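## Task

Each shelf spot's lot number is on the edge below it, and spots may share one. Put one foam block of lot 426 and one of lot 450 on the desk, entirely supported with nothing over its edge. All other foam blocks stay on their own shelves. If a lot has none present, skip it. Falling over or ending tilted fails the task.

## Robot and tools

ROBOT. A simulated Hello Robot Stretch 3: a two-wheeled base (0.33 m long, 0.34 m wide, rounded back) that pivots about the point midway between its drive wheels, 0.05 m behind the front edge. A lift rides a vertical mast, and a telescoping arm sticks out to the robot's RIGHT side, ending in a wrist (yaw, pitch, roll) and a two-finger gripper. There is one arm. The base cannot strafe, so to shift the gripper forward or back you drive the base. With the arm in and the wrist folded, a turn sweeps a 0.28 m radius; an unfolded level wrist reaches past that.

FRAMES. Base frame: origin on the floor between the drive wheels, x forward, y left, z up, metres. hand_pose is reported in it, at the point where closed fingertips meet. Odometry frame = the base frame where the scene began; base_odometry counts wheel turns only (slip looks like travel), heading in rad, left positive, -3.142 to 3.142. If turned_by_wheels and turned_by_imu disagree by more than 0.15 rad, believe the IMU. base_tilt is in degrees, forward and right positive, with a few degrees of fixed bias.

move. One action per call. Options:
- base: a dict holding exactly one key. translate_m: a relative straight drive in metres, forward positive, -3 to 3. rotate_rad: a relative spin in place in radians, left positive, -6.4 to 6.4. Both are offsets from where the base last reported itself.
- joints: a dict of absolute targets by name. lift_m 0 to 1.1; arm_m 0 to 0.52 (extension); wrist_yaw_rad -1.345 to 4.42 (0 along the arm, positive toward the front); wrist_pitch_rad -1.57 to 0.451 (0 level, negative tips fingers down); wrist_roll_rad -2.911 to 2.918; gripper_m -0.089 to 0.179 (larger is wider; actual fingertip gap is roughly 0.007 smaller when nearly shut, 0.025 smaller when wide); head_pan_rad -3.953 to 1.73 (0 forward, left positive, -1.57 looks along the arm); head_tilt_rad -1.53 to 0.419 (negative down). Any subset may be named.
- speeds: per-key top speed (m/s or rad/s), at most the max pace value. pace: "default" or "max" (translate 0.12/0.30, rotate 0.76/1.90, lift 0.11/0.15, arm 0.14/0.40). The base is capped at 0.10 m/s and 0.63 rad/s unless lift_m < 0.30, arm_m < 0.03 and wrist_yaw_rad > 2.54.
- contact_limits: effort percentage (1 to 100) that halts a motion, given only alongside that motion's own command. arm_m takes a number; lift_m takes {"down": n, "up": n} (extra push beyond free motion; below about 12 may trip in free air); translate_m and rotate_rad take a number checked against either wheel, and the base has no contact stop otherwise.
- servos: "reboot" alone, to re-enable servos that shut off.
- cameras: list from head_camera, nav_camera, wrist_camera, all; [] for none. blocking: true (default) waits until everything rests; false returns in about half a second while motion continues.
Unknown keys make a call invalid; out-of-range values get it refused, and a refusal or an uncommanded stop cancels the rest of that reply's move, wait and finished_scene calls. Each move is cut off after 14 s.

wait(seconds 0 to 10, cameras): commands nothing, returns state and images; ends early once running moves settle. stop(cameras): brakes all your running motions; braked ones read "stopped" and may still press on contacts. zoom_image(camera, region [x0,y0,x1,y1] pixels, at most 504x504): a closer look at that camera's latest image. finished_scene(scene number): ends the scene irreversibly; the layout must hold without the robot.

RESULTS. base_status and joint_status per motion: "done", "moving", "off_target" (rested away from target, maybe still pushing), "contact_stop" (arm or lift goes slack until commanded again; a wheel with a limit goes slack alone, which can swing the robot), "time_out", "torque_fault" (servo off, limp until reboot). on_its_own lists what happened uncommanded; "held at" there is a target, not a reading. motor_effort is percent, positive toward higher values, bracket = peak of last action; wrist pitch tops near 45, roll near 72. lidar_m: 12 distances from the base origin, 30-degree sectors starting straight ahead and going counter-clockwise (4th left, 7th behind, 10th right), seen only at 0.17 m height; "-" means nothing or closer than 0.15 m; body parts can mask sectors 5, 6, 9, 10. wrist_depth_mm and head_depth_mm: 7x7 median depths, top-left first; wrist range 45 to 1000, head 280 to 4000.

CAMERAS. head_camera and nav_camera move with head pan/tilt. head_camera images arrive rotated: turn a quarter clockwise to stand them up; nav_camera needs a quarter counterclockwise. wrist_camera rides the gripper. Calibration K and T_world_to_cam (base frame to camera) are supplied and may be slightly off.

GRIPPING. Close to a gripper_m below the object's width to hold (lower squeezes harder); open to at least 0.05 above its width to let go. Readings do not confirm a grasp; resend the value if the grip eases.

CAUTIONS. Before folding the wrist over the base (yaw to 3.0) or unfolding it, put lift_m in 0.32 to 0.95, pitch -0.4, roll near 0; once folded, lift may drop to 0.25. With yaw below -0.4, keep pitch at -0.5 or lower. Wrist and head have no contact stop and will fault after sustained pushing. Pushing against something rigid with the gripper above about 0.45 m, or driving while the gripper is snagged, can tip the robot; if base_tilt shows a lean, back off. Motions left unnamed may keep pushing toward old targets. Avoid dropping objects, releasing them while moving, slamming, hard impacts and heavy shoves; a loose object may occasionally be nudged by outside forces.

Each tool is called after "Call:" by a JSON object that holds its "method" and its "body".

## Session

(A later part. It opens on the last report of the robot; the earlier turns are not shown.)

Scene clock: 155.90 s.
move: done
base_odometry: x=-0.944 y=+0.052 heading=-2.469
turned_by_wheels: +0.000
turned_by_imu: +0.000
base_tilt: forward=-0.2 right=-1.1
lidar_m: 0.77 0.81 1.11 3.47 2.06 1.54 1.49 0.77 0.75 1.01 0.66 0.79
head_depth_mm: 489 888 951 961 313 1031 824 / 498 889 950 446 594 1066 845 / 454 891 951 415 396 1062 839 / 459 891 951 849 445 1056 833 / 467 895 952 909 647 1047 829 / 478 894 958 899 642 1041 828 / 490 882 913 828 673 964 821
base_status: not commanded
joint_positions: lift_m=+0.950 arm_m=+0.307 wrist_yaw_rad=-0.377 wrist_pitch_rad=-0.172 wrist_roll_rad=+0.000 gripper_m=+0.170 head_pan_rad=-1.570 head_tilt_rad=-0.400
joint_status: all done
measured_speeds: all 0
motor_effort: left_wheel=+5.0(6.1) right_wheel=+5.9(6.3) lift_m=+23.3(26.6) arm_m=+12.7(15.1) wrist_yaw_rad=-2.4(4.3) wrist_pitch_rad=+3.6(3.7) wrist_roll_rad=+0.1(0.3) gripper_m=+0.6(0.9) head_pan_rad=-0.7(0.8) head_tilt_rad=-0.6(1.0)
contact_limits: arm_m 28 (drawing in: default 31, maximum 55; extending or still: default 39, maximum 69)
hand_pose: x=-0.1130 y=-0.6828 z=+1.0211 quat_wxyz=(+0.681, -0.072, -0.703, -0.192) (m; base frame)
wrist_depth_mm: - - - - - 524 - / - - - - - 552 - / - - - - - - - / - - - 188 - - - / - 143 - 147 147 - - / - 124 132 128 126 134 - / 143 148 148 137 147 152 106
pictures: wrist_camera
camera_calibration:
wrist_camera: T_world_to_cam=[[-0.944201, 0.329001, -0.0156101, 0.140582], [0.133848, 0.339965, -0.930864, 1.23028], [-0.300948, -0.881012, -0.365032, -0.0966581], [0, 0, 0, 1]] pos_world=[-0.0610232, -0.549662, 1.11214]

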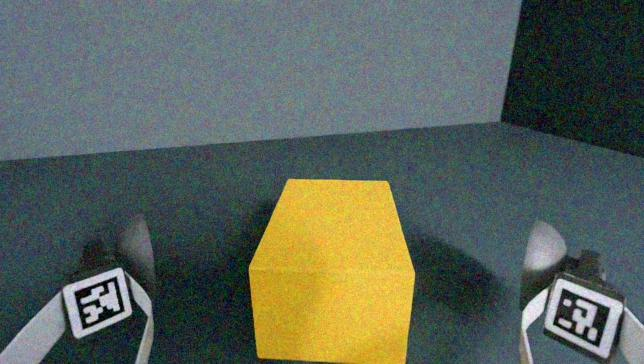

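Call:
{"method": "move", "body": {"joints": {"lift_m": 0.945}, "cameras": []}}

Call:
{"method": "move", "body": {"joints": {"gripper_m": 0.0}, "cameras": []}}

Call:
{"method": "move", "body": {"joints": {"lift_m": 1.01}, "cameras": ["wrist_camera"]}}

Call:
{"method": "move", "body": {"joints": {"arm_m": 0.0}, "speeds": {"arm_m": 0.25}, "cameras": []}}

Call:
{"method": "move", "body": {"base": {"rotate_rad": 1.824}, "joints": {"lift_m": 0.85, "wrist_yaw_rad": 0, "head_tilt_rad": -0.5}, "cameras": ["nav_camera","wrist_camera"]}}

Scene clock: 181.73 s.
move: done
base_odometry: x=-0.944 y=+0.052 heading=-2.469
turned_by_wheels: +0.000
turned_by_imu: +0.000
base_tilt: forward=-0.3 right=-1.0
lidar_m: 0.77 0.81 1.11 3.47 2.06 1.54 1.50 0.77 0.75 1.01 0.65 0.79
head_depth_mm: 491 891 952 959 325 1029 826 / 498 886 951 447 595 1067 844 / 454 893 952 422 400 1055 839 / 459 894 955 918 444 1047 834 / 468 893 954 907 648 1044 832 / 479 897 958 894 640 1039 826 / 489 882 913 828 672 964 825
base_status: not commanded
joint_positions: lift_m=+0.945 arm_m=+0.307 wrist_yaw_rad=-0.377 wrist_pitch_rad=-0.172 wrist_roll_rad=+0.000 gripper_m=+0.170 head_pan_rad=-1.570 head_tilt_rad=-0.400
joint_status: all done
measured_speeds: all 0
motor_effort: left_wheel=+5.5(5.9) right_wheel=+6.0(6.4) lift_m=+24.4(24.7) arm_m=+12.4(13.6) wrist_yaw_rad=-2.1(4.1) wrist_pitch_rad=+3.7(3.7) wrist_roll_rad=+0.1(0.3) gripper_m=+0.3(0.6) head_pan_rad=-0.8(1.7) head_tilt_rad=-0.3(1.3)
contact_limits: arm_m 28 (drawing in: default 31, maximum 55; extending or still: default 39, maximum 69)
hand_pose: x=-0.1130 y=-0.6828 z=+1.0161 quat_wxyz=(+0.681, -0.072, -0.703, -0.192) (m; base frame)
wrist_depth_mm: - - - - - 519 - / - - - - - 557 - / - - - - - - - / - - - 177 - - - / - 143 - 138 137 - - / - 127 163 128 127 163 - / 116 142 141 136 137 140 108
pictures: none
No camera images: "cameras" was empty.

Scene clock: 183.97 s.
move: done
base_odometry: x=-0.944 y=+0.052 heading=-2.469
turned_by_wheels: +0.000
turned_by_imu: +0.000
base_tilt: forward=-0.3 right=-1.3
lidar_m: 0.77 0.81 1.11 3.47 2.06 1.54 1.50 0.77 0.75 1.01 0.66 0.79
head_depth_mm: 490 889 949 962 325 1036 825 / 498 889 951 446 595 1064 844 / 455 889 952 423 401 1062 837 / 459 894 957 916 443 1055 833 / 468 891 956 912 649 1044 831 / 478 892 956 898 642 1042 825 / 490 881 917 827 672 966 820
base_status: not commanded
joint_positions: lift_m=+0.945 arm_m=+0.307 wrist_yaw_rad=-0.377 wrist_pitch_rad=-0.172 wrist_roll_rad=+0.000 gripper_m=+0.001 head_pan_rad=-1.570 head_tilt_rad=-0.400
joint_status: all done
measured_speeds: all 0
motor_effort: left_wheel=+5.5(5.9) right_wheel=+6.2(6.2) lift_m=+23.3(24.3) arm_m=+12.2(12.9) wrist_yaw_rad=-3.1(4.4) wrist_pitch_rad=+3.7(3.7) wrist_roll_rad=+0.3(0.3) gripper_m=-24.6(96.2) head_pan_rad=-1.4(1.6) head_tilt_rad=-0.8(1.8)
contact_limits: arm_m 28 (drawing in: default 31, maximum 55; extending or still: default 39, maximum 69)
hand_pose: x=-0.1130 y=-0.6828 z=+1.0161 quat_wxyz=(+0.681, -0.072, -0.703, -0.192) (m; base frame)
wrist_depth_mm: - - - - - 521 - / - - - - - 551 - / - - - - - - - / - - - 176 - - - / - - 146 138 144 - - / - 171 128 130 126 163 170 / 147 137 141 136 136 136 146
pictures: none
No camera images: "cameras" was empty.

Scene clock: 185.40 s.
move: done
base_odometry: x=-0.944 y=+0.052 heading=-2.469
turned_by_wheels: +0.000
turned_by_imu: +0.000
base_tilt: forward=-0.2 right=-1.3
lidar_m: 0.77 0.81 1.10 3.45 2.06 1.54 1.49 0.77 0.75 1.01 0.65 0.79
head_depth_mm: 490 890 939 288 634 1073 848 / 497 892 936 411 665 1069 844 / 454 889 926 380 621 1059 838 / 459 890 946 416 619 1054 835 / 468 894 956 907 648 1051 828 / 478 898 958 896 643 1037 827 / 490 885 915 829 672 962 823
base_status: not commanded
joint_positions: lift_m=+1.010 arm_m=+0.307 wrist_yaw_rad=-0.377 wrist_pitch_rad=-0.172 wrist_roll_rad=+0.000 gripper_m=+0.004 head_pan_rad=-1.570 head_tilt_rad=-0.400
joint_status: all done
measured_speeds: all 0
motor_effort: left_wheel=+5.8(6.0) right_wheel=+5.4(6.3) lift_m=+29.6(33.0) arm_m=+10.9(12.1) wrist_yaw_rad=-2.6(4.0) wrist_pitch_rad=+3.6(3.8) wrist_roll_rad=-0.1(0.3) gripper_m=-9.8(24.4) head_pan_rad=-1.2(1.8) head_tilt_rad=-1.2(1.5)
contact_limits: arm_m 28 (drawing in: default 31, maximum 55; extending or still: default 39, maximum 69)
hand_pose: x=-0.1130 y=-0.6828 z=+1.0811 quat_wxyz=(+0.681, -0.072, -0.703, -0.192) (m; base frame)
wrist_depth_mm: - - - - - 519 - / - - - - - 553 - / - - - - - 571 - / - - - 178 - - - / - - 146 138 144 - - / - - 128 129 125 - - / - 95 - 136 130 107 -
pictures: wrist_camera
camera_calibration:
wrist_camera: T_world_to_cam=[[-0.944201, 0.329001, -0.0156101, 0.141518], [0.133848, 0.339965, -0.930864, 1.28613], [-0.300948, -0.881012, -0.365032, -0.0747562], [0, 0, 0, 1]] pos_world=[-0.0610232, -0.549662, 1.17214]

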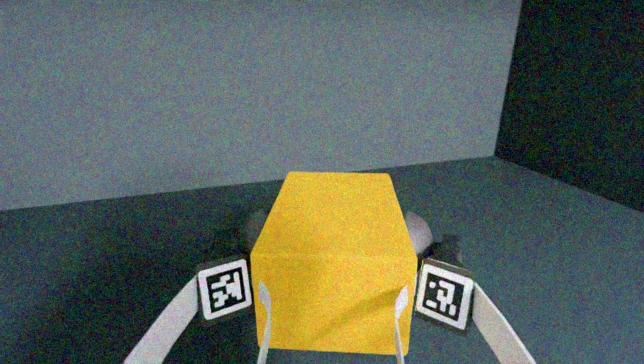

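Scene clock: 188.63 s.
move: done
base_odometry: x=-0.944 y=+0.052 heading=-2.469
turned_by_wheels: +0.000
turned_by_imu: +0.000
base_tilt: forward=-0.3 right=-1.3
lidar_m: 0.77 0.80 1.10 3.45 2.06 1.54 1.50 0.77 0.75 1.01 0.65 0.79
head_depth_mm: 489 890 951 958 713 - - / 496 892 948 947 670 - - / 504 892 951 934 662 - - / 458 893 953 921 653 1092 833 / 468 896 957 912 646 1046 831 / 477 898 955 898 644 1042 825 / 489 880 917 830 673 965 822
base_status: not commanded
joint_positions: lift_m=+1.010 arm_m=+0.001 wrist_yaw_rad=-0.377 wrist_pitch_rad=-0.172 wrist_roll_rad=+0.000 gripper_m=+0.004 head_pan_rad=-1.570 head_tilt_rad=-0.400
joint_status: all done
measured_speeds: all 0
motor_effort: left_wheel=+5.2(6.1) right_wheel=+5.6(6.3) lift_m=+24.3(29.4) arm_m=-11.9(13.8) wrist_yaw_rad=-3.5(4.3) wrist_pitch_rad=+3.6(3.8) wrist_roll_rad=+0.0(0.4) gripper_m=-10.5(10.7) head_pan_rad=-1.7(2.0) head_tilt_rad=-1.5(2.1)
hand_pose: x=-0.1130 y=-0.3764 z=+1.0811 quat_wxyz=(+0.681, -0.072, -0.703, -0.192) (m; base frame)
wrist_depth_mm: - - - - 773 - - / - - - - 802 - - / - - - - - - - / - - - 178 - - - / - - 146 138 144 - - / - - 128 129 126 - - / - 94 - 136 131 107 -
pictures: none
No camera images: "cameras" was empty.

Scene clock: 192.63 s.
move: done
base_odometry: x=-0.944 y=+0.052 heading=-0.646
turned_by_wheels: +1.824
turned_by_imu: +1.794
base_tilt: forward=-0.1 right=-1.2
lidar_m: 2.98 1.73 1.49 1.49 0.80 1.00 0.68 0.65 0.77 0.77 0.90 1.11
head_depth_mm: 601 646 697 753 828 916 1023 / 616 663 718 784 858 949 1067 / 632 678 737 807 889 935 1041 / 648 698 759 830 908 447 281 / 664 722 787 860 956 1059 1198 / 685 743 809 894 996 1123 1232 / 704 765 837 921 1023 1173 1260
base_status: done
joint_positions: lift_m=+0.850 arm_m=+0.001 wrist_yaw_rad=-0.002 wrist_pitch_rad=-0.172 wrist_roll_rad=+0.000 gripper_m=+0.004 head_pan_rad=-1.570 head_tilt_rad=-0.500
joint_status: all done
measured_speeds: all 0
motor_effort: left_wheel=-8.4(13.0) right_wheel=+9.0(12.6) lift_m=+24.3(26.6) arm_m=-12.1(12.9) wrist_yaw_rad=+1.2(5.3) wrist_pitch_rad=+3.7(3.8) wrist_roll_rad=+0.0(0.3) gripper_m=-10.0(10.7) head_pan_rad=-2.0(2.7) head_tilt_rad=-4.4(5.2)
hand_pose: x=-0.0221 y=-0.3939 z=+0.9211 quat_wxyz=(+0.705, +0.060, -0.704, -0.062) (m; base frame)
wrist_depth_mm: - 596 - - - - - / - 613 - - - - - / - - - - - - 402 / - - - 177 - - - / - - 150 138 145 - - / - - 128 130 126 - 495 / - 102 - 136 130 107 537
pictures: nav_camera (sideways), wrist_camera
camera_calibration:
nav_camera: T_world_to_cam=[[0.0174436, -0.456177, 0.889718, -1.11483], [-0.999787, -0.0177436, 0.0105041, 0.0426385], [0.0109951, -0.889712, -0.456389, 0.547158], [0, 0, 0, 1]] pos_world=[0.05606, -0.0209897, 1.24115]
wrist_camera: T_world_to_cam=[[-0.999096, -0.0395589, -0.0155727, -0.0166286], [0.0000420921, 0.365378, -0.930859, 1.03385], [0.0425137, -0.930018, -0.365046, 0.137058], [0, 0, 0, 1]] pos_world=[-0.0224839, -0.250936, 1.01214]

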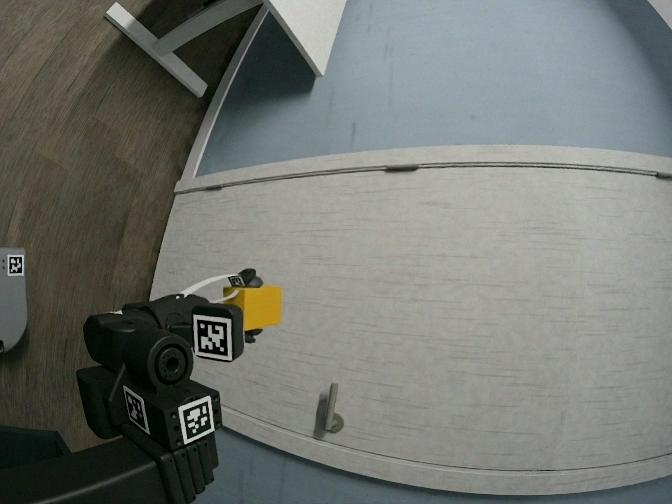

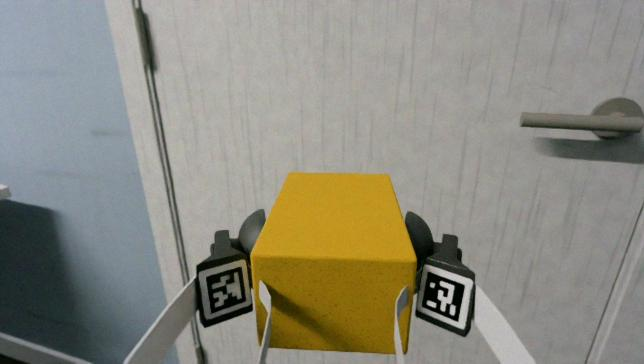

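Call:
{"method": "move", "body": {"base": {"translate_m": 1.22}, "cameras": ["nav_camera"]}}

Call:
{"method": "move", "body": {"base": {"rotate_rad": -0.253}, "cameras": ["nav_camera","wrist_camera"]}}

Scene clock: 234.00 s.
move: done
base_odometry: x=+0.030 y=-0.683 heading=-0.646
turned_by_wheels: +0.000
turned_by_imu: +0.000
base_tilt: forward=-0.3 right=-1.3
lidar_m: 2.55 1.35 1.18 1.18 1.37 1.74 1.85 1.24 0.63 0.74 0.64 1.32
head_depth_mm: 878 939 1013 1101 956 732 595 / 901 965 1046 1138 949 729 592 / 924 992 1075 1162 943 658 546 / 943 1025 1106 1193 935 446 282 / 969 1052 1141 1221 925 690 582 / 997 1080 1182 1243 921 710 580 / 1025 1111 1220 1276 914 708 578
base_status: done
joint_positions: lift_m=+0.850 arm_m=+0.001 wrist_yaw_rad=-0.002 wrist_pitch_rad=-0.172 wrist_roll_rad=+0.000 gripper_m=+0.004 head_pan_rad=-1.570 head_tilt_rad=-0.500
joint_status: not commanded
measured_speeds: all 0
motor_effort: left_wheel=-0.2(9.2) right_wheel=+9.9(13.8) lift_m=+28.9(29.5) arm_m=-11.6(13.1) wrist_yaw_rad=+2.1(3.0) wrist_pitch_rad=+3.6(3.8) wrist_roll_rad=+0.1(0.3) gripper_m=-10.1(10.7) head_pan_rad=-3.6(3.8) head_tilt_rad=-2.1(4.3)
hand_pose: x=-0.0221 y=-0.3939 z=+0.9211 quat_wxyz=(+0.705, +0.060, -0.704, -0.062) (m; base frame)
wrist_depth_mm: - - - - - - - / - - - - - - - / - - - - - - - / - - - 178 - - - / - - 146 138 144 - - / - - 128 130 125 - - / - 95 - 136 130 107 -
pictures: nav_camera (sideways)
camera_calibration:
nav_camera: T_world_to_cam=[[0.0173522, -0.45618, 0.889718, -1.11483], [-0.999791, -0.0175245, 0.0105137, 0.0426301], [0.0107957, -0.889715, -0.456389, 0.54717], [0, 0, 0, 1]] pos_world=[0.0560588, -0.0209892, 1.24115]

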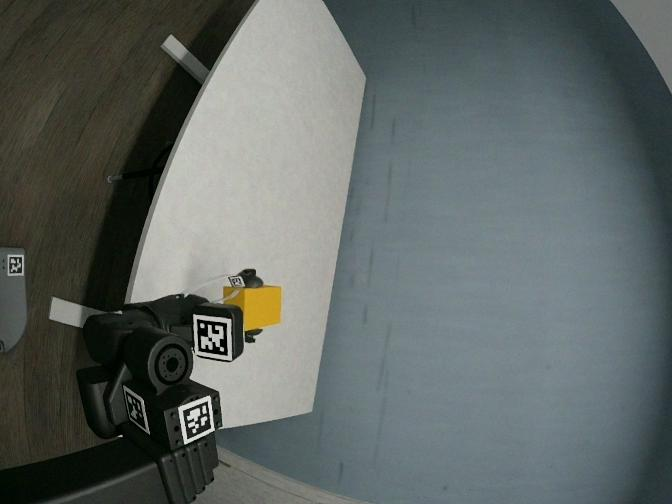

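Scene clock: 235.43 s.
move: done
base_odometry: x=+0.030 y=-0.683 heading=-0.899
turned_by_wheels: -0.253
turned_by_imu: -0.249
base_tilt: forward=-0.3 right=-1.3
lidar_m: 2.55 1.64 1.22 1.18 1.23 1.70 1.74 1.52 1.15 0.63 0.63 0.64
head_depth_mm: 909 983 1069 1169 1303 1435 1262 / 909 987 1066 1175 1247 729 591 / 912 984 1069 1160 941 661 545 / 910 986 1072 1164 935 446 281 / 912 986 1076 1161 924 691 582 / 914 987 1076 1162 920 709 582 / 916 990 1078 1161 914 708 580
base_status: done
joint_positions: lift_m=+0.850 arm_m=+0.001 wrist_yaw_rad=-0.002 wrist_pitch_rad=-0.172 wrist_roll_rad=+0.000 gripper_m=+0.004 head_pan_rad=-1.570 head_tilt_rad=-0.500
joint_status: not commanded
measured_speeds: all 0
motor_effort: left_wheel=+7.5(12.3) right_wheel=-10.6(13.6) lift_m=+29.2(29.7) arm_m=-11.2(11.8) wrist_yaw_rad=+2.0(2.4) wrist_pitch_rad=+3.6(3.7) wrist_roll_rad=-0.2(0.3) gripper_m=-10.3(10.7) head_pan_rad=-3.1(3.7) head_tilt_rad=-2.0(3.0)
hand_pose: x=-0.0220 y=-0.3939 z=+0.9211 quat_wxyz=(+0.705, +0.060, -0.704, -0.062) (m; base frame)
wrist_depth_mm: - - - - - - - / - - - - - - - / - - - - - - - / - - - 178 - - - / - - 146 138 144 - - / - - 128 130 126 - - / - 95 - 136 130 358 -
pictures: nav_camera (sideways), wrist_camera
camera_calibration:
nav_camera: T_world_to_cam=[[0.0173522, -0.45618, 0.889718, -1.11483], [-0.999791, -0.0175245, 0.0105137, 0.0426301], [0.0107957, -0.889715, -0.456389, 0.54717], [0, 0, 0, 1]] pos_world=[0.0560588, -0.0209892, 1.24115]
wrist_camera: T_world_to_cam=[[-0.999087, -0.0397811, -0.0155508, -0.0167065], [-0.0000593915, 0.365374, -0.930861, 1.03384], [0.0427125, -0.93001, -0.365043, 0.137061], [0, 0, 0, 1]] pos_world=[-0.0224841, -0.250936, 1.01214]

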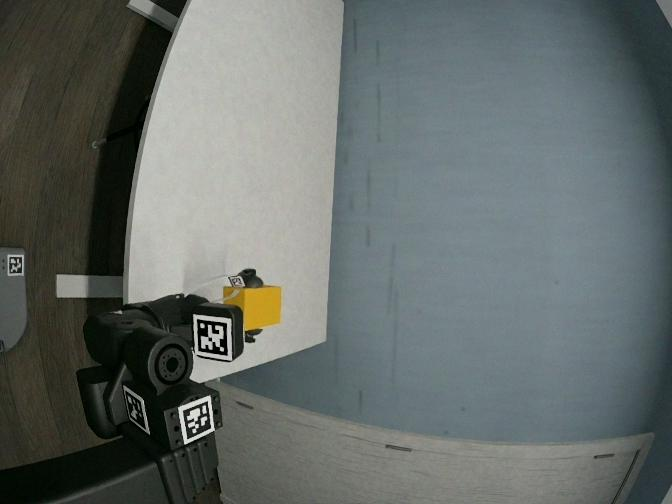

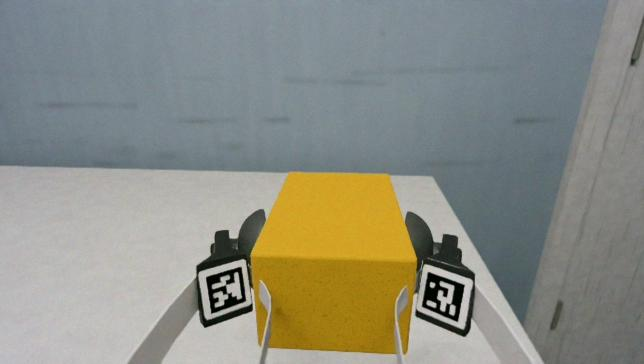

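Call:
{"method": "move", "body": {"base": {"translate_m": 0.15}, "joints": {"arm_m": 0.2}, "cameras": ["nav_camera"]}}

Call:
{"method": "move", "body": {"joints": {"lift_m": 0.69}, "cameras": ["wrist_camera"]}}

Call:
{"method": "move", "body": {"joints": {"lift_m": 0.635}, "speeds": {"lift_m": 0.03}, "contact_limits": {"lift_m": {"down": 14}}, "cameras": ["nav_camera","wrist_camera"]}}

Scene clock: 247.63 s.
move: done
base_odometry: x=+0.123 y=-0.800 heading=-0.899
turned_by_wheels: +0.000
turned_by_imu: +0.000
base_tilt: forward=-0.3 right=-1.1
lidar_m: 2.40 1.64 1.21 1.17 1.22 1.70 1.88 1.53 0.66 0.70 0.54 1.18
head_depth_mm: 907 985 1071 1182 958 306 - / 912 985 1068 1157 388 351 576 / 910 986 1073 1160 374 360 588 / 911 988 1069 1165 460 388 585 / 914 989 1072 1164 923 715 582 / 911 989 1075 1161 918 710 580 / 914 988 1077 1152 912 705 578
base_status: done
joint_positions: lift_m=+0.850 arm_m=+0.200 wrist_yaw_rad=-0.002 wrist_pitch_rad=-0.172 wrist_roll_rad=+0.000 gripper_m=+0.004 head_pan_rad=-1.570 head_tilt_rad=-0.500
joint_status: all done
measured_speeds: all 0
motor_effort: left_wheel=+8.6(11.0) right_wheel=+1.0(11.0) lift_m=+26.3(30.0) arm_m=+12.7(14.6) wrist_yaw_rad=+0.9(2.7) wrist_pitch_rad=+3.5(3.7) wrist_roll_rad=+0.2(0.3) gripper_m=-10.0(10.6) head_pan_rad=-3.0(3.5) head_tilt_rad=-1.4(2.4)
hand_pose: x=-0.0220 y=-0.5933 z=+0.9211 quat_wxyz=(+0.705, +0.060, -0.704, -0.062) (m; base frame)
wrist_depth_mm: - - - - - - - / - - - - - - - / - - - - - - - / - - - 178 - - - / - - 146 138 144 - - / - - 128 130 125 - - / - 94 - 136 130 107 -
pictures: nav_camera (sideways)
camera_calibration:
nav_camera: T_world_to_cam=[[0.0173522, -0.45618, 0.889718, -1.11483], [-0.999791, -0.0175245, 0.0105137, 0.0426301], [0.0107957, -0.889715, -0.456389, 0.54717], [0, 0, 0, 1]] pos_world=[0.0560588, -0.0209892, 1.24115]

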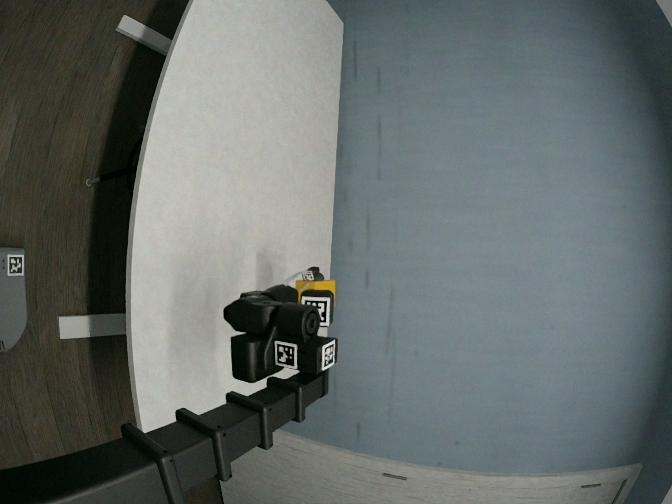

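Scene clock: 249.93 s.
move: done
base_odometry: x=+0.123 y=-0.800 heading=-0.899
turned_by_wheels: +0.000
turned_by_imu: +0.000
base_tilt: forward=-0.2 right=-1.2
lidar_m: 2.40 1.64 1.21 1.17 1.22 1.69 1.88 1.53 0.66 0.70 0.54 1.18
head_depth_mm: 909 985 1076 1177 958 732 594 / 910 985 1072 1162 948 728 396 / 914 987 1073 1161 939 720 424 / 911 986 1072 1161 932 548 451 / 912 988 1075 1161 929 711 581 / 914 990 1079 1165 919 711 579 / 916 985 1077 1149 911 707 577
base_status: not commanded
joint_positions: lift_m=+0.690 arm_m=+0.200 wrist_yaw_rad=-0.002 wrist_pitch_rad=-0.172 wrist_roll_rad=+0.000 gripper_m=+0.004 head_pan_rad=-1.570 head_tilt_rad=-0.500
joint_status: all done
measured_speeds: all 0
motor_effort: left_wheel=+8.3(8.8) right_wheel=+0.3(2.0) lift_m=+23.7(26.4) arm_m=+12.5(13.7) wrist_yaw_rad=+2.4(3.4) wrist_pitch_rad=+3.6(3.7) wrist_roll_rad=+0.0(0.3) gripper_m=-9.9(10.6) head_pan_rad=-2.6(3.4) head_tilt_rad=-1.0(2.1)
hand_pose: x=-0.0220 y=-0.5933 z=+0.7611 quat_wxyz=(+0.705, +0.060, -0.704, -0.062) (m; base frame)
wrist_depth_mm: - - - - - - - / - - - - - - - / - - - - - - - / - - - 178 - - - / - - 146 138 144 - - / - - 128 129 125 - - / - 94 - 136 131 107 -
pictures: wrist_camera
camera_calibration:
wrist_camera: T_world_to_cam=[[-0.999087, -0.0397811, -0.0155508, -0.027127], [-0.0000593915, 0.365374, -0.930861, 0.957761], [0.0427125, -0.93001, -0.365043, -0.10679], [0, 0, 0, 1]] pos_world=[-0.0224841, -0.450336, 0.852138]

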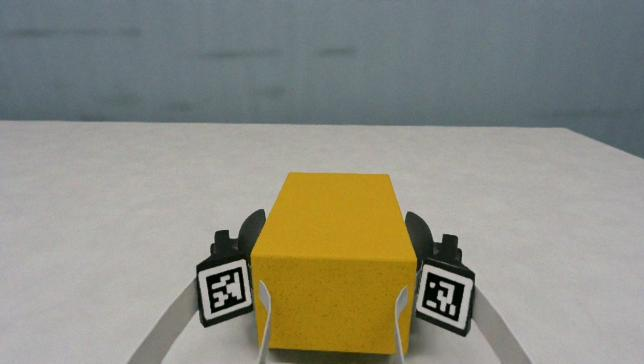

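Scene clock: 251.83 s.
move: contact_stop
base_odometry: x=+0.123 y=-0.800 heading=-0.899
turned_by_wheels: +0.000
turned_by_imu: +0.000
base_tilt: forward=-0.4 right=-1.1
lidar_m: 2.40 1.64 1.21 1.17 1.22 1.70 1.88 1.52 0.66 0.70 0.54 1.18
head_depth_mm: 908 984 1072 1177 956 732 594 / 912 986 1070 1164 950 728 443 / 911 981 1071 1162 938 722 443 / 910 986 1072 1163 932 695 460 / 914 986 1070 1168 924 711 584 / 908 988 1074 1170 919 712 580 / 911 985 1077 1149 913 706 578
base_status: not commanded
joint_positions: lift_m=+0.662 arm_m=+0.200 wrist_yaw_rad=-0.002 wrist_pitch_rad=-0.121 wrist_roll_rad=-0.001 gripper_m=+0.004 head_pan_rad=-1.570 head_tilt_rad=-0.500
joint_status: lift_m contact_stop (moved -0.028 of -0.055)
measured_speeds: translate_m=+0.000 rotate_rad=+0.000 lift_m=+0.001 arm_m=+0.000 wrist_yaw_rad=+0.000 wrist_pitch_rad=+0.000 wrist_roll_rad=+0.000 head_pan_rad=+0.000 head_tilt_rad=+0.000
on_its_own: lift_m is slack since a contact_stop (your +0.635 is given up)
motor_effort: left_wheel=+5.7(8.8) right_wheel=+0.9(1.8) lift_m=+25.8(27.0) arm_m=-1.3(13.2) wrist_yaw_rad=+0.7(2.8) wrist_pitch_rad=-5.8(11.6) wrist_roll_rad=+0.3(0.4) gripper_m=-10.3(10.5) head_pan_rad=-2.4(3.1) head_tilt_rad=-0.7(1.8)
contact_limits: lift_m down 14 (down: maximum 72; up: maximum 65)
hand_pose: x=-0.0220 y=-0.5965 z=+0.7458 quat_wxyz=(+0.706, +0.042, -0.705, -0.044) (m; base frame)
wrist_depth_mm: - - - - - - - / - - - - - - - / - - - - - - - / - - - 180 - - - / - - 147 138 144 - - / - - 128 129 126 - - / - 94 - 135 129 107 -
pictures: nav_camera (sideways), wrist_camera
camera_calibration:
nav_camera: T_world_to_cam=[[0.0173522, -0.45618, 0.889718, -1.11483], [-0.999791, -0.0175245, 0.0105137, 0.0426301], [0.0107957, -0.889715, -0.456389, 0.54717], [0, 0, 0, 1]] pos_world=[0.0560588, -0.0209892, 1.24115]
wrist_camera: T_world_to_cam=[[-0.999079, -0.040873, -0.0130716, -0.0299775], [-0.000562469, 0.317057, -0.948406, 0.928963], [0.0429087, -0.947525, -0.316788, -0.161815], [0, 0, 0, 1]] pos_world=[-0.0224841, -0.449084, 0.829382]

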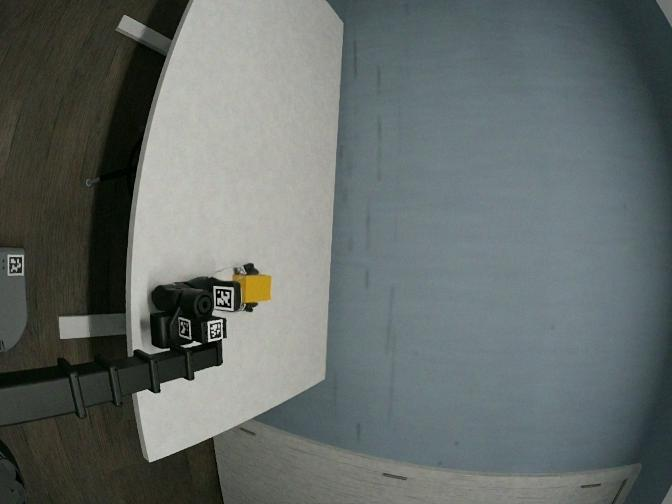

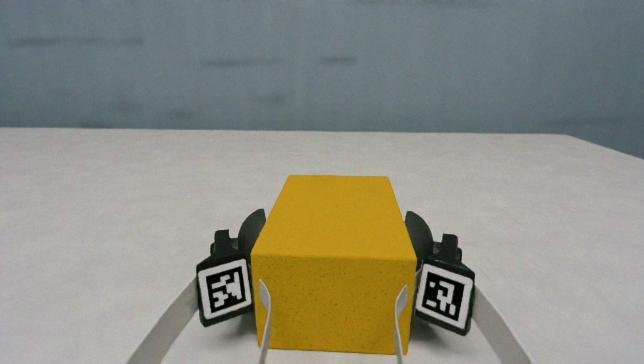

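Call:
{"method": "move", "body": {"joints": {"lift_m": 0.669}, "cameras": []}}

Call:
{"method": "move", "body": {"joints": {"gripper_m": 0.16}, "cameras": []}}

Call:
{"method": "move", "body": {"joints": {"lift_m": 0.79}, "pace": "max", "cameras": ["wrist_camera"]}}

Call:
{"method": "move", "body": {"joints": {"arm_m": 0.0, "wrist_pitch_rad": -0.4, "gripper_m": 0.04}, "pace": "max", "cameras": []}}

Call:
{"method": "move", "body": {"joints": {"wrist_yaw_rad": 3.0}, "pace": "max", "base": {"rotate_rad": 0.475}, "cameras": []}}

Call:
{"method": "move", "body": {"joints": {"lift_m": 0.285, "head_pan_rad": 0.0, "head_tilt_rad": -0.3}, "pace": "max", "cameras": ["nav_camera"]}}

Scene clock: 267.40 s.
move: done
base_odometry: x=+0.123 y=-0.800 heading=-0.899
turned_by_wheels: +0.000
turned_by_imu: +0.000
base_tilt: forward=-0.3 right=-1.4
lidar_m: 2.39 1.64 1.21 1.17 1.22 1.69 1.89 1.52 0.66 0.70 0.54 1.18
head_depth_mm: 910 982 1070 1176 956 733 595 / 913 984 1071 1164 948 726 435 / 913 982 1068 1162 942 724 436 / 915 984 1076 1165 933 692 458 / 916 986 1076 1163 928 713 581 / 912 983 1082 1162 916 711 579 / 919 991 1077 1154 913 706 577
base_status: not commanded
joint_positions: lift_m=+0.669 arm_m=+0.200 wrist_yaw_rad=-0.002 wrist_pitch_rad=-0.149 wrist_roll_rad=-0.001 gripper_m=+0.004 head_pan_rad=-1.570 head_tilt_rad=-0.500
joint_status: all done
measured_speeds: all 0
motor_effort: left_wheel=+5.6(6.1) right_wheel=+0.3(1.3) lift_m=+26.1(29.4) arm_m=-7.0(7.4) wrist_yaw_rad=+1.7(2.1) wrist_pitch_rad=-0.5(5.3) wrist_roll_rad=+0.2(0.3) gripper_m=-10.3(10.5) head_pan_rad=-2.1(2.4) head_tilt_rad=-0.3(0.9)
hand_pose: x=-0.0220 y=-0.5948 z=+0.7458 quat_wxyz=(+0.706, +0.052, -0.705, -0.054) (m; base frame)
wrist_depth_mm: - - - - - - - / - - - - - - - / - - - - - - - / - - - 175 - - - / - - 145 138 144 - - / - - 128 129 125 - - / - 95 - 136 131 106 -
pictures: none
No camera images: "cameras" was empty.

Scene clock: 269.50 s.
move: done
base_odometry: x=+0.123 y=-0.800 heading=-0.899
turned_by_wheels: +0.000
turned_by_imu: +0.000
base_tilt: forward=-0.4 right=-1.3
lidar_m: 2.40 1.64 1.21 1.17 1.22 1.69 1.88 1.53 0.66 0.70 0.54 1.18
head_depth_mm: 909 986 1072 1177 955 733 593 / 910 985 1070 1161 949 728 435 / 915 983 1072 1166 935 711 435 / 913 984 1073 1162 935 695 459 / 910 988 1073 1165 925 704 582 / 914 983 1074 1160 920 710 580 / 915 984 1079 1153 908 706 577
base_status: not commanded
joint_positions: lift_m=+0.669 arm_m=+0.200 wrist_yaw_rad=-0.002 wrist_pitch_rad=-0.164 wrist_roll_rad=-0.001 gripper_m=+0.160 head_pan_rad=-1.570 head_tilt_rad=-0.500
joint_status: all done
measured_speeds: all 0
motor_effort: left_wheel=+5.3(6.2) right_wheel=+0.7(1.6) lift_m=+29.0(30.1) arm_m=-5.1(7.0) wrist_yaw_rad=+1.4(2.5) wrist_pitch_rad=+2.1(2.1) wrist_roll_rad=+0.1(0.3) gripper_m=+0.5(82.1) head_pan_rad=-2.0(2.7) head_tilt_rad=+0.1(1.2)
hand_pose: x=-0.0220 y=-0.5939 z=+0.7422 quat_wxyz=(+0.705, +0.057, -0.704, -0.059) (m; base frame)
wrist_depth_mm: - - - - - - - / - - - - - - - / - - - - - - - / - - - 182 - - - / - 145 - 139 131 138 - / - 125 - 131 128 135 - / 112 - - 137 - - 110
pictures: none
No camera images: "cameras" was empty.

Scene clock: 271.10 s.
move: done
base_odometry: x=+0.123 y=-0.800 heading=-0.899
turned_by_wheels: +0.000
turned_by_imu: +0.000
base_tilt: forward=-0.4 right=-1.2
lidar_m: 2.40 1.64 1.21 1.17 1.22 1.70 1.88 1.52 0.66 0.70 0.54 1.18
head_depth_mm: 909 984 1068 1179 955 733 308 / 911 986 1073 1163 952 383 335 / 911 983 1066 1163 937 387 545 / 913 991 1073 1154 930 406 555 / 912 989 1072 1167 926 714 584 / 914 990 1076 1169 916 709 580 / 913 989 1080 1150 911 705 577
base_status: not commanded
joint_positions: lift_m=+0.790 arm_m=+0.200 wrist_yaw_rad=-0.002 wrist_pitch_rad=-0.165 wrist_roll_rad=-0.001 gripper_m=+0.160 head_pan_rad=-1.570 head_tilt_rad=-0.500
joint_status: all done
measured_speeds: all 0
motor_effort: left_wheel=+5.7(6.3) right_wheel=+1.4(1.8) lift_m=+29.5(32.7) arm_m=-4.0(5.6) wrist_yaw_rad=+1.1(2.6) wrist_pitch_rad=+2.3(2.4) wrist_roll_rad=+0.1(0.6) gripper_m=+0.6(1.0) head_pan_rad=-2.0(2.5) head_tilt_rad=+0.6(1.2)
hand_pose: x=-0.0220 y=-0.5938 z=+0.8628 quat_wxyz=(+0.705, +0.058, -0.704, -0.059) (m; base frame)
wrist_depth_mm: - - - - - - - / - - - - - - - / - - - - - - - / - - - - - - - / - 145 - - - 138 - / - 125 - - - 135 - / 112 - - - - - 109
pictures: wrist_camera
camera_calibration:
wrist_camera: T_world_to_cam=[[-0.999079, -0.0402147, -0.0149746, -0.026301], [-0.000460245, 0.35898, -0.933345, 1.05093], [0.0429098, -0.932478, -0.358668, -0.0771135], [0, 0, 0, 1]] pos_world=[-0.0224841, -0.450228, 0.95283]

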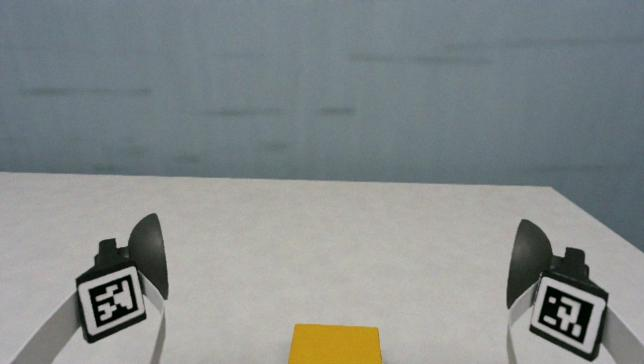

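Scene clock: 272.83 s.
move: done
base_odometry: x=+0.123 y=-0.800 heading=-0.899
turned_by_wheels: +0.000
turned_by_imu: +0.000
base_tilt: forward=-0.3 right=-1.2
lidar_m: 2.40 1.64 1.21 1.17 1.23 1.69 1.88 1.52 0.66 0.70 0.54 1.18
head_depth_mm: 908 984 1075 1173 954 732 594 / 913 987 1074 1162 947 727 593 / 912 987 1073 1165 939 724 574 / 912 984 1075 1166 933 698 499 / 910 986 1076 1171 925 714 582 / 911 989 1070 1166 922 708 581 / 912 992 1078 1152 915 707 576
base_status: not commanded
joint_positions: lift_m=+0.790 arm_m=+0.001 wrist_yaw_rad=-0.002 wrist_pitch_rad=-0.414 wrist_roll_rad=-0.001 gripper_m=+0.040 head_pan_rad=-1.570 head_tilt_rad=-0.500
joint_status: all done
measured_speeds: all 0
motor_effort: left_wheel=+5.7(6.1) right_wheel=+0.9(1.7) lift_m=+24.6(29.5) arm_m=-12.6(14.3) wrist_yaw_rad=+0.9(2.6) wrist_pitch_rad=+2.1(4.3) wrist_roll_rad=+0.3(0.5) gripper_m=+0.3(82.2) head_pan_rad=-1.9(2.4) head_tilt_rad=+1.2(1.7)
hand_pose: x=-0.0220 y=-0.3705 z=+0.8037 quat_wxyz=(+0.692, +0.145, -0.692, -0.146) (m; base frame)
wrist_depth_mm: - - - - - - - / - - - - - - - / - - - 350 - - - / - - - - - - - / - - - - 152 - - / - - 125 - 126 - - / - - 110 - - - -
pictures: none
No camera images: "cameras" was empty.

Scene clock: 274.67 s.
move: done
base_odometry: x=+0.123 y=-0.800 heading=-0.424
turned_by_wheels: +0.475
turned_by_imu: +0.467
base_tilt: forward=-0.3 right=-1.2
lidar_m: 1.73 1.23 1.17 1.20 1.60 1.89 1.61 0.66 0.70 0.54 1.18 2.39
head_depth_mm: 901 958 1026 1103 958 706 597 / 942 1010 1085 1156 945 726 591 / 987 1057 1142 1210 944 722 588 / 1034 1115 1213 1271 933 719 585 / 1098 1184 1287 1316 927 715 582 / 1151 1254 1385 1307 917 709 612 / 1226 1336 1481 1290 916 708 1190
base_status: done
joint_positions: lift_m=+0.790 arm_m=+0.001 wrist_yaw_rad=+2.997 wrist_pitch_rad=-0.414 wrist_roll_rad=-0.001 gripper_m=+0.040 head_pan_rad=-1.570 head_tilt_rad=-0.500
joint_status: all done
measured_speeds: all 0
motor_effort: left_wheel=-8.2(13.5) right_wheel=+9.2(11.8) lift_m=+27.7(27.8) arm_m=-8.4(12.4) wrist_yaw_rad=+2.1(5.8) wrist_pitch_rad=+2.0(2.1) wrist_roll_rad=+0.0(0.3) gripper_m=+0.5(0.9) head_pan_rad=-1.7(2.5) head_tilt_rad=+0.7(2.2)
hand_pose: x=+0.0112 y=+0.0771 z=+0.8037 quat_wxyz=(+0.195, +0.700, +0.095, +0.680) (m; base frame)
wrist_depth_mm: - 137 - - - - - / - 148 - - - - - / - 162 - - - - - / - 183 - - - - - / - - 202 - - - - / - - 127 - 129 - - / 987 - 259 970 928 950 954
pictures: none
No camera images: "cameras" was empty.

Scene clock: 278.83 s.
move: done
base_odometry: x=+0.123 y=-0.800 heading=-0.424
turned_by_wheels: +0.000
turned_by_imu: +0.000
base_tilt: forward=-0.4 right=-1.2
lidar_m: 1.72 1.23 1.17 1.20 1.61 1.88 1.61 0.66 0.70 0.54 1.19 2.40
head_depth_mm: 2039 2089 2185 2273 2342 2066 1570 / 2126 2208 2288 2382 2478 2036 1562 / 2216 2304 2422 2532 2594 2019 1550 / 2350 2478 2575 2649 2723 2017 1543 / 2475 2559 2735 2789 2863 2008 1533 / 2590 2720 2798 2904 2560 1890 1530 / 1381 1432 1487 1539 1607 1675 1522
base_status: not commanded
joint_positions: lift_m=+0.285 arm_m=+0.001 wrist_yaw_rad=+2.997 wrist_pitch_rad=-0.414 wrist_roll_rad=-0.001 gripper_m=+0.040 head_pan_rad=+0.000 head_tilt_rad=-0.297
joint_status: all done
measured_speeds: all 0
motor_effort: left_wheel=-7.9(8.6) right_wheel=+9.4(10.2) lift_m=+26.2(28.8) arm_m=-1.0(8.6) wrist_yaw_rad=+2.7(3.5) wrist_pitch_rad=+2.2(2.2) wrist_roll_rad=+0.3(0.4) gripper_m=+1.0(1.0) head_pan_rad=-3.8(6.2) head_tilt_rad=-2.2(7.6)
hand_pose: x=+0.0111 y=+0.0770 z=+0.2985 quat_wxyz=(+0.195, +0.700, +0.095, +0.680) (m; base frame)
wrist_depth_mm: - 137 - - - - - / - 147 - - - - - / 950 161 856 900 895 876 878 / 732 186 666 719 718 706 704 / 616 583 201 578 574 590 584 / 517 511 127 306 129 502 497 / 440 286 263 276 432 436 433
pictures: nav_camera (sideways)
camera_calibration:
nav_camera: T_world_to_cam=[[0.267575, 0.0171202, 0.963385, -1.21248], [0.0146008, -0.999799, 0.013712, 0.0322813], [0.963426, 0.0103973, -0.267772, 0.295863], [0, 0, 0, 1]] pos_world=[0.0389155, 0.0499565, 1.24686]

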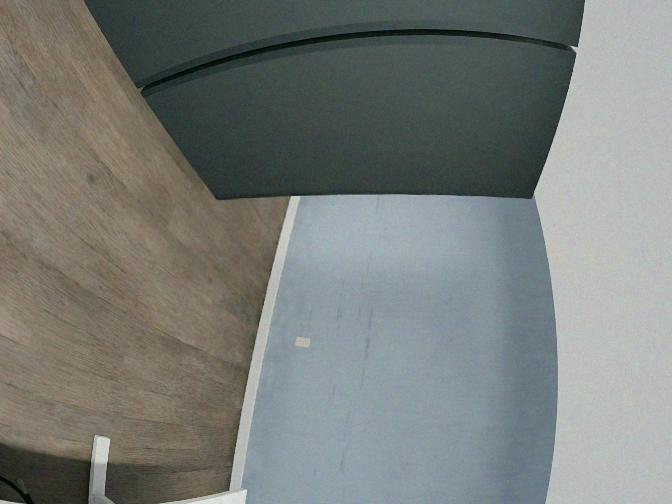

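Call:
{"method": "move", "body": {"base": {"rotate_rad": -0.06}, "cameras": []}}

Call:
{"method": "move", "body": {"base": {"translate_m": 2.12}, "pace": "max", "cameras": []}}

Call:
{"method": "move", "body": {"base": {"rotate_rad": 1.164}, "pace": "max", "cameras": ["nav_camera"]}}

Scene clock: 287.00 s.
move: done
base_odometry: x=+0.123 y=-0.800 heading=-0.484
turned_by_wheels: -0.060
turned_by_imu: -0.059
base_tilt: forward=-0.5 right=-1.2
lidar_m: 2.44 1.25 1.17 1.19 1.52 1.89 1.73 0.67 0.66 0.54 0.83 2.40
head_depth_mm: 2018 2107 2172 2259 2352 2069 1567 / 2068 2179 2273 2365 2479 2045 1549 / 2189 2284 2375 2476 2548 2009 1551 / 2283 2377 2496 2575 2709 2002 1536 / 2419 2451 2630 2792 2798 2010 1524 / 2514 2610 2754 2889 2882 1988 1516 / 1490 1533 1589 1635 1709 1748 1520
base_status: done
joint_positions: lift_m=+0.285 arm_m=+0.001 wrist_yaw_rad=+2.997 wrist_pitch_rad=-0.414 wrist_roll_rad=-0.001 gripper_m=+0.040 head_pan_rad=+0.000 head_tilt_rad=-0.300
joint_status: not commanded
measured_speeds: all 0
motor_effort: left_wheel=+7.6(9.2) right_wheel=-9.2(10.6) lift_m=+28.6(29.7) arm_m=+5.7(6.1) wrist_yaw_rad=+2.2(3.1) wrist_pitch_rad=+2.1(2.2) wrist_roll_rad=-0.2(0.3) gripper_m=+0.4(0.8) head_pan_rad=-2.8(3.4) head_tilt_rad=-3.0(3.9)
hand_pose: x=+0.0111 y=+0.0770 z=+0.2985 quat_wxyz=(+0.195, +0.700, +0.095, +0.680) (m; base frame)
wrist_depth_mm: - 137 - - - - - / - 147 - - - - - / 931 162 870 918 902 864 870 / 741 185 666 721 704 696 700 / 609 582 202 572 571 583 584 / 518 514 127 306 130 503 494 / 440 285 262 273 428 436 435
pictures: none
No camera images: "cameras" was empty.

Scene clock: 295.50 s.
move: done
base_odometry: x=+2.000 y=-1.786 heading=-0.484
turned_by_wheels: +0.000
turned_by_imu: +0.002
base_tilt: forward=-0.2 right=-1.2
lidar_m: 0.50 0.64 1.41 0.83 0.63 0.87 2.60 1.77 1.98 0.77 0.52 0.49
head_depth_mm: 380 395 411 428 447 468 490 / 396 412 429 448 469 491 517 / 413 431 449 470 493 519 546 / 432 450 470 495 522 549 581 / 452 474 497 522 551 581 617 / 475 497 525 553 584 621 660 / 500 525 553 587 623 663 709
base_status: done
joint_positions: lift_m=+0.285 arm_m=+0.001 wrist_yaw_rad=+2.998 wrist_pitch_rad=-0.414 wrist_roll_rad=-0.001 gripper_m=+0.040 head_pan_rad=+0.000 head_tilt_rad=-0.301
joint_status: not commanded
measured_speeds: all 0
motor_effort: left_wheel=+1.3(13.5) right_wheel=+2.1(15.0) lift_m=+26.8(29.2) arm_m=+12.1(13.2) wrist_yaw_rad=+1.6(3.0) wrist_pitch_rad=+2.1(2.3) wrist_roll_rad=+0.3(0.5) gripper_m=+0.4(1.3) head_pan_rad=-2.8(3.5) head_tilt_rad=+2.9(3.7)
hand_pose: x=+0.0110 y=+0.0770 z=+0.2985 quat_wxyz=(+0.195, +0.700, +0.096, +0.680) (m; base frame)
wrist_depth_mm: - 137 - - - - - / - 147 - - - - - / - 161 839 916 901 899 888 / - 178 673 717 706 709 699 / 611 588 202 569 570 591 579 / 518 517 127 310 130 506 498 / 442 286 262 275 424 439 438
pictures: none
No camera images: "cameras" was empty.

Scene clock: 297.37 s.
move: done
base_odometry: x=+2.000 y=-1.786 heading=+0.680
turned_by_wheels: +1.164
turned_by_imu: +1.142
base_tilt: forward=-0.3 right=-1.2
lidar_m: 1.76 0.75 0.61 1.20 2.79 1.77 1.86 0.69 0.50 0.49 0.51 0.70
head_depth_mm: 1410 1387 1360 1332 1310 1298 1275 / 1520 1597 1671 1751 1833 1792 1539 / 1524 1591 1662 1754 1845 1924 1553 / 1518 1594 1670 1760 1850 1930 1543 / 1517 1575 1671 1745 1836 1914 1538 / 1520 1586 1664 1753 1843 1906 1529 / 1503 1578 1658 1749 1833 1903 1514
base_status: done
joint_positions: lift_m=+0.285 arm_m=+0.001 wrist_yaw_rad=+2.998 wrist_pitch_rad=-0.414 wrist_roll_rad=-0.001 gripper_m=+0.040 head_pan_rad=+0.000 head_tilt_rad=-0.301
joint_status: not commanded
measured_speeds: all 0
motor_effort: left_wheel=-5.3(15.2) right_wheel=+6.7(13.8) lift_m=+28.8(29.6) arm_m=+6.3(12.7) wrist_yaw_rad=+2.2(3.0) wrist_pitch_rad=+2.2(2.2) wrist_roll_rad=-0.1(0.3) gripper_m=+0.0(1.0) head_pan_rad=-2.4(3.1) head_tilt_rad=+3.7(4.7)
hand_pose: x=+0.0110 y=+0.0770 z=+0.2985 quat_wxyz=(+0.195, +0.700, +0.096, +0.680) (m; base frame)
wrist_depth_mm: - 137 - - - - - / - 148 - - - - - / 935 161 880 904 903 - - / 738 186 668 720 713 680 682 / 613 586 202 575 573 587 586 / 513 515 127 308 129 504 499 / 438 285 262 274 432 435 437
pictures: nav_camera (sideways)
camera_calibration:
nav_camera: T_world_to_cam=[[0.271087, 0.0170263, 0.962404, -1.21121], [0.0142407, -0.999805, 0.0136767, 0.0322418], [0.96245, 0.00999773, -0.271276, 0.30046], [0, 0, 0, 1]] pos_world=[0.0387072, 0.0498541, 1.24674]

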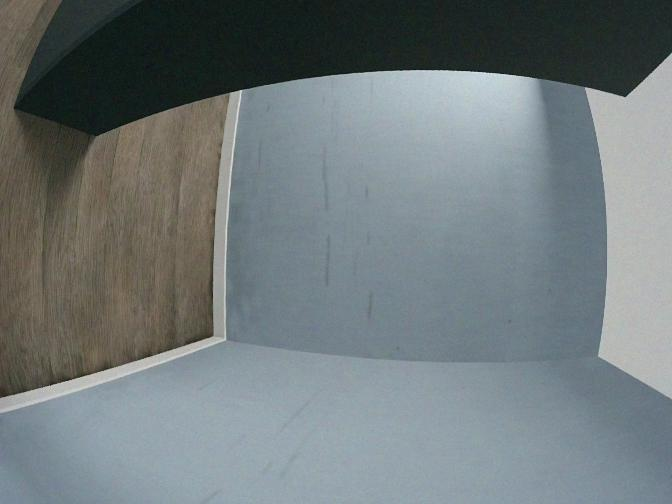

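Call:
{"method": "move", "body": {"base": {"translate_m": 1.34}, "pace": "max", "joints": {"head_pan_rad": 1.2, "head_tilt_rad": -0.25}, "cameras": ["nav_camera","head_camera"]}}

Call:
{"method": "move", "body": {"base": {"rotate_rad": -1.57}, "joints": {"head_pan_rad": -2.75, "head_tilt_rad": -0.25}, "pace": "max", "cameras": ["nav_camera","head_camera"]}}

Scene clock: 318.40 s.
move: done
base_odometry: x=+3.042 y=-0.943 heading=+0.680
turned_by_wheels: +0.000
turned_by_imu: +0.001
base_tilt: forward=-0.3 right=-1.2
lidar_m: 0.43 0.45 0.62 1.75 1.44 0.77 1.90 0.70 0.52 0.50 0.52 0.45
head_depth_mm: 574 579 587 594 601 610 618 / 673 682 690 701 710 723 736 / 816 828 843 862 877 892 910 / 1037 1058 1085 1108 1134 1159 1191 / 1432 1462 1519 1572 1602 1676 1548 / 2241 2372 2497 2654 2737 2141 1615 / 2755 3630 3782 - 3183 2129 1607
base_status: done
joint_positions: lift_m=+0.285 arm_m=+0.001 wrist_yaw_rad=+2.998 wrist_pitch_rad=-0.414 wrist_roll_rad=-0.001 gripper_m=+0.040 head_pan_rad=+1.200 head_tilt_rad=-0.248
joint_status: all done
measured_speeds: all 0
motor_effort: left_wheel=-0.4(12.6) right_wheel=+8.8(15.5) lift_m=+24.4(27.9) arm_m=-10.5(12.9) wrist_yaw_rad=+1.7(2.8) wrist_pitch_rad=+2.1(2.3) wrist_roll_rad=+0.2(0.4) gripper_m=+0.3(1.0) head_pan_rad=-3.0(4.6) head_tilt_rad=-2.1(9.2)
hand_pose: x=+0.0110 y=+0.0770 z=+0.2985 quat_wxyz=(+0.195, +0.700, +0.096, +0.680) (m; base frame)
wrist_depth_mm: - 137 - - - - 490 / - 147 - - - - 488 / 846 162 861 924 906 731 488 / 746 186 670 724 713 678 510 / 607 588 202 578 568 593 507 / 515 512 126 307 129 499 484 / 439 287 262 275 432 436 438
pictures: head_camera (sideways), nav_camera (sideways)
camera_calibration:
head_camera: T_world_to_cam=[[-0.0272639, -0.19768, -0.979887, 1.29108], [-0.913715, 0.402509, -0.0557782, 0.0778009], [0.40544, 0.893817, -0.191597, 0.20249], [0, 0, 0, 1]] pos_world=[0.0241904, 0.0429165, 1.30825]
nav_camera: T_world_to_cam=[[0.0637968, 0.210988, 0.975405, -1.22699], [0.936727, -0.349765, 0.01439, 0.0257015], [0.344198, 0.91277, -0.219952, 0.237376], [0, 0, 0, 1]] pos_world=[-0.0275019, 0.0511992, 1.24865]

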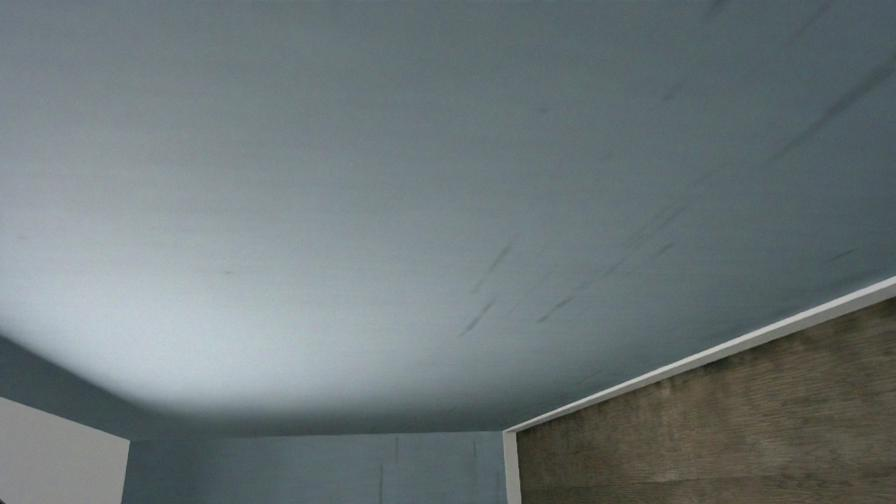

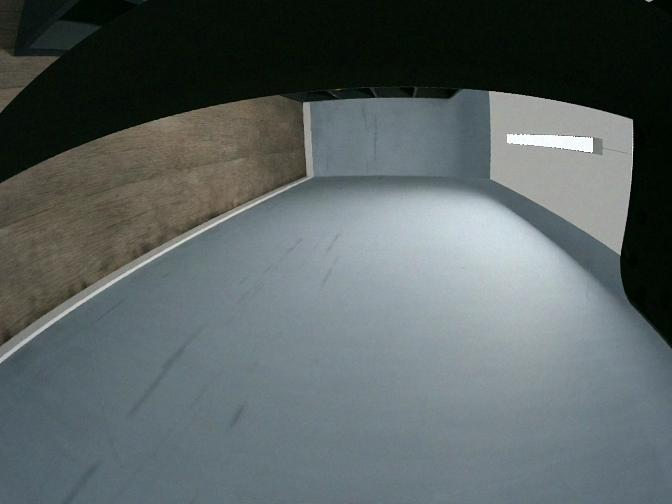

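Scene clock: 321.33 s.
move: done
base_odometry: x=+3.042 y=-0.943 heading=-0.890
turned_by_wheels: -1.570
turned_by_imu: -1.539
base_tilt: forward=-0.5 right=-1.2
lidar_m: 0.50 0.52 0.45 0.43 0.45 0.64 1.92 0.79 0.77 1.75 0.69 0.52
head_depth_mm: 2634 3678 3795 - 3274 2206 1650 / 2649 3632 3152 - 3280 2193 1636 / 2498 2228 2296 2385 2484 2152 1631 / 1354 1400 1461 1517 1593 1694 1615 / 1365 1439 1498 1522 1606 1487 1530 / 1371 1488 1566 1563 1666 1235 1425 / 1299 1292 1400 1360 988 1268 989
base_status: done
joint_positions: lift_m=+0.285 arm_m=+0.001 wrist_yaw_rad=+2.998 wrist_pitch_rad=-0.414 wrist_roll_rad=-0.001 gripper_m=+0.040 head_pan_rad=-2.758 head_tilt_rad=-0.250
joint_status: all done
measured_speeds: translate_m=+0.000 rotate_rad=+0.000 lift_m=+0.000 arm_m=+0.000 wrist_yaw_rad=+0.000 wrist_pitch_rad=+0.000 wrist_roll_rad=+0.000 head_pan_rad=+0.024 head_tilt_rad=+0.000
motor_effort: left_wheel=+7.2(15.1) right_wheel=-8.1(14.9) lift_m=+23.9(25.2) arm_m=-11.7(12.8) wrist_yaw_rad=+1.7(3.1) wrist_pitch_rad=+2.1(2.3) wrist_roll_rad=+0.2(0.4) gripper_m=+0.5(0.9) head_pan_rad=+3.5(5.6) head_tilt_rad=-2.3(6.4)
hand_pose: x=+0.0110 y=+0.0770 z=+0.2985 quat_wxyz=(+0.195, +0.700, +0.096, +0.680) (m; base frame)
wrist_depth_mm: 419 137 430 443 445 459 465 / 458 147 467 481 490 494 508 / 496 162 500 521 528 539 542 / 539 182 189 - - - - / 586 563 199 553 547 588 565 / 518 511 127 305 129 504 503 / 439 287 262 275 428 437 436
pictures: head_camera (sideways), nav_camera (sideways)
camera_calibration:
head_camera: T_world_to_cam=[[0.164676, 0.116289, -0.979469, 1.28937], [0.332481, -0.941453, -0.0558757, 0.0703067], [-0.928621, -0.316454, -0.193699, 0.213357], [0, 0, 0, 1]] pos_world=[-0.0375756, -0.0162305, 1.30815]
nav_camera: T_world_to_cam=[[-0.1994, -0.09876, 0.974929, -1.22471], [-0.386522, 0.922168, 0.0143611, 0.0338268], [-0.900467, -0.373968, -0.222053, 0.24777], [0, 0, 0, 1]] pos_world=[-0.00802294, -0.0594883, 1.24854]

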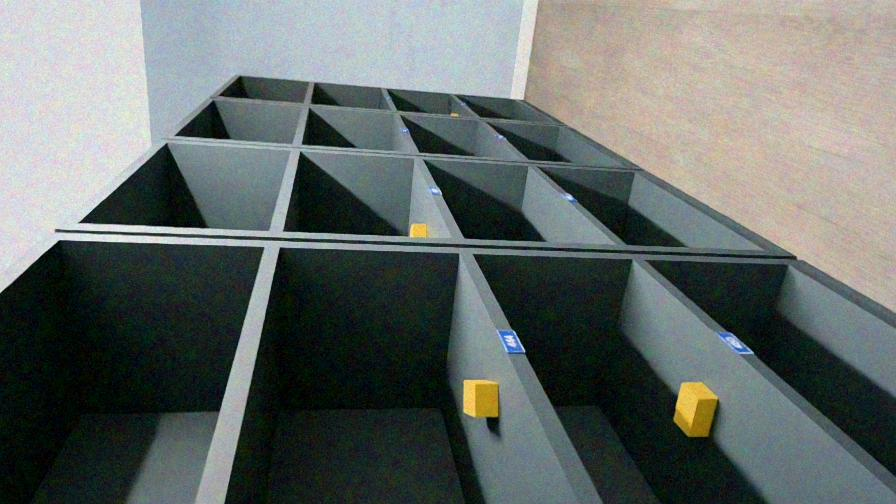

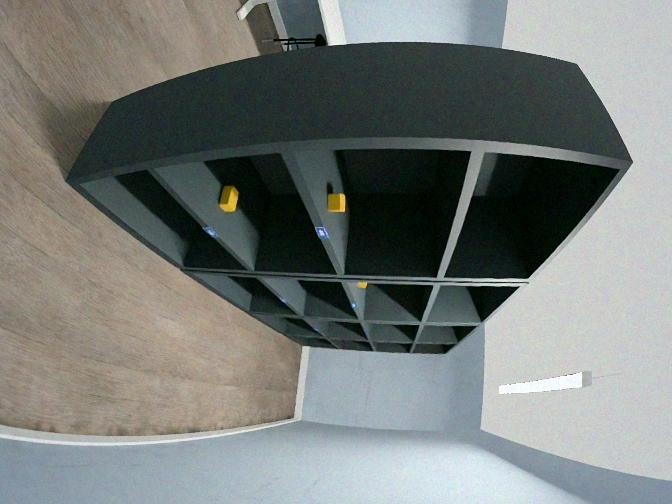

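Call:
{"method": "zoom_image", "body": {"camera": "head_camera", "region": [380, 70, 760, 360]}}

Call:
{"method": "zoom_image", "body": {"camera": "head_camera", "region": [390, 70, 590, 210]}}

Call:
{"method": "zoom_image", "body": {"camera": "head_camera", "region": [710, 320, 760, 360]}}

Call:
{"method": "zoom_image", "body": {"camera": "head_camera", "region": [490, 320, 530, 360]}}

Scaled by 1.326 from the camera's 896x504 image, which has a finer 1280x720 frame.

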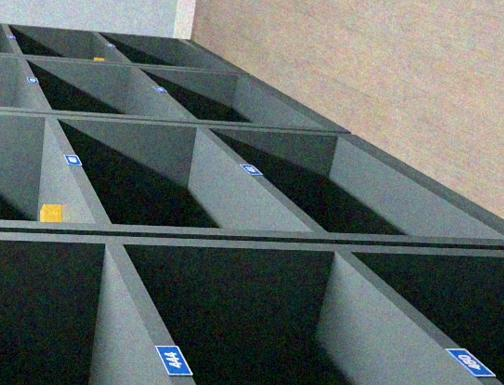

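Scaled by 2.520 from the camera's 896x504 image, which has a finer 1280x720 frame.

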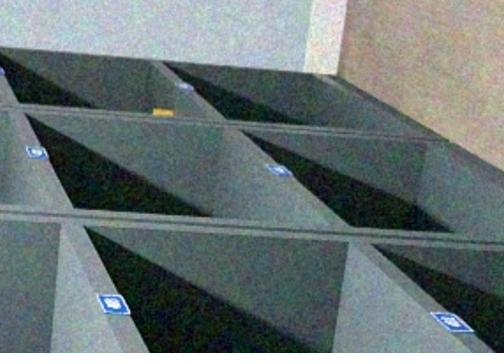

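Scaled by 10.080 from the camera's 896x504 image, which has a finer 1280x720 frame.

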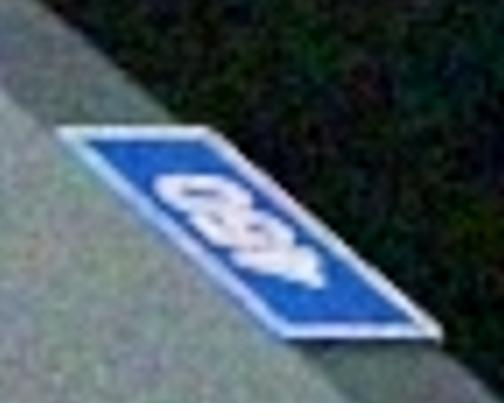

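Scaled by 12.600 from the camera's 896x504 image, which has a finer 1280x720 frame.

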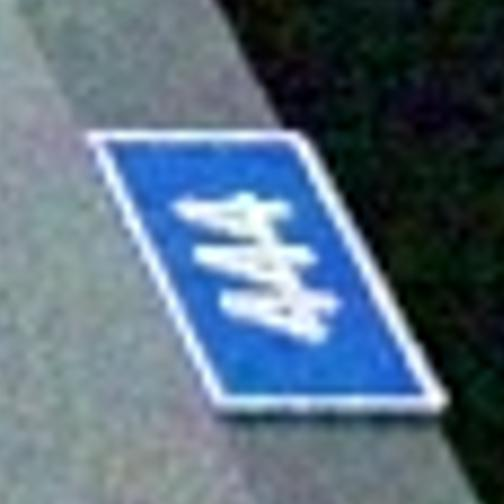

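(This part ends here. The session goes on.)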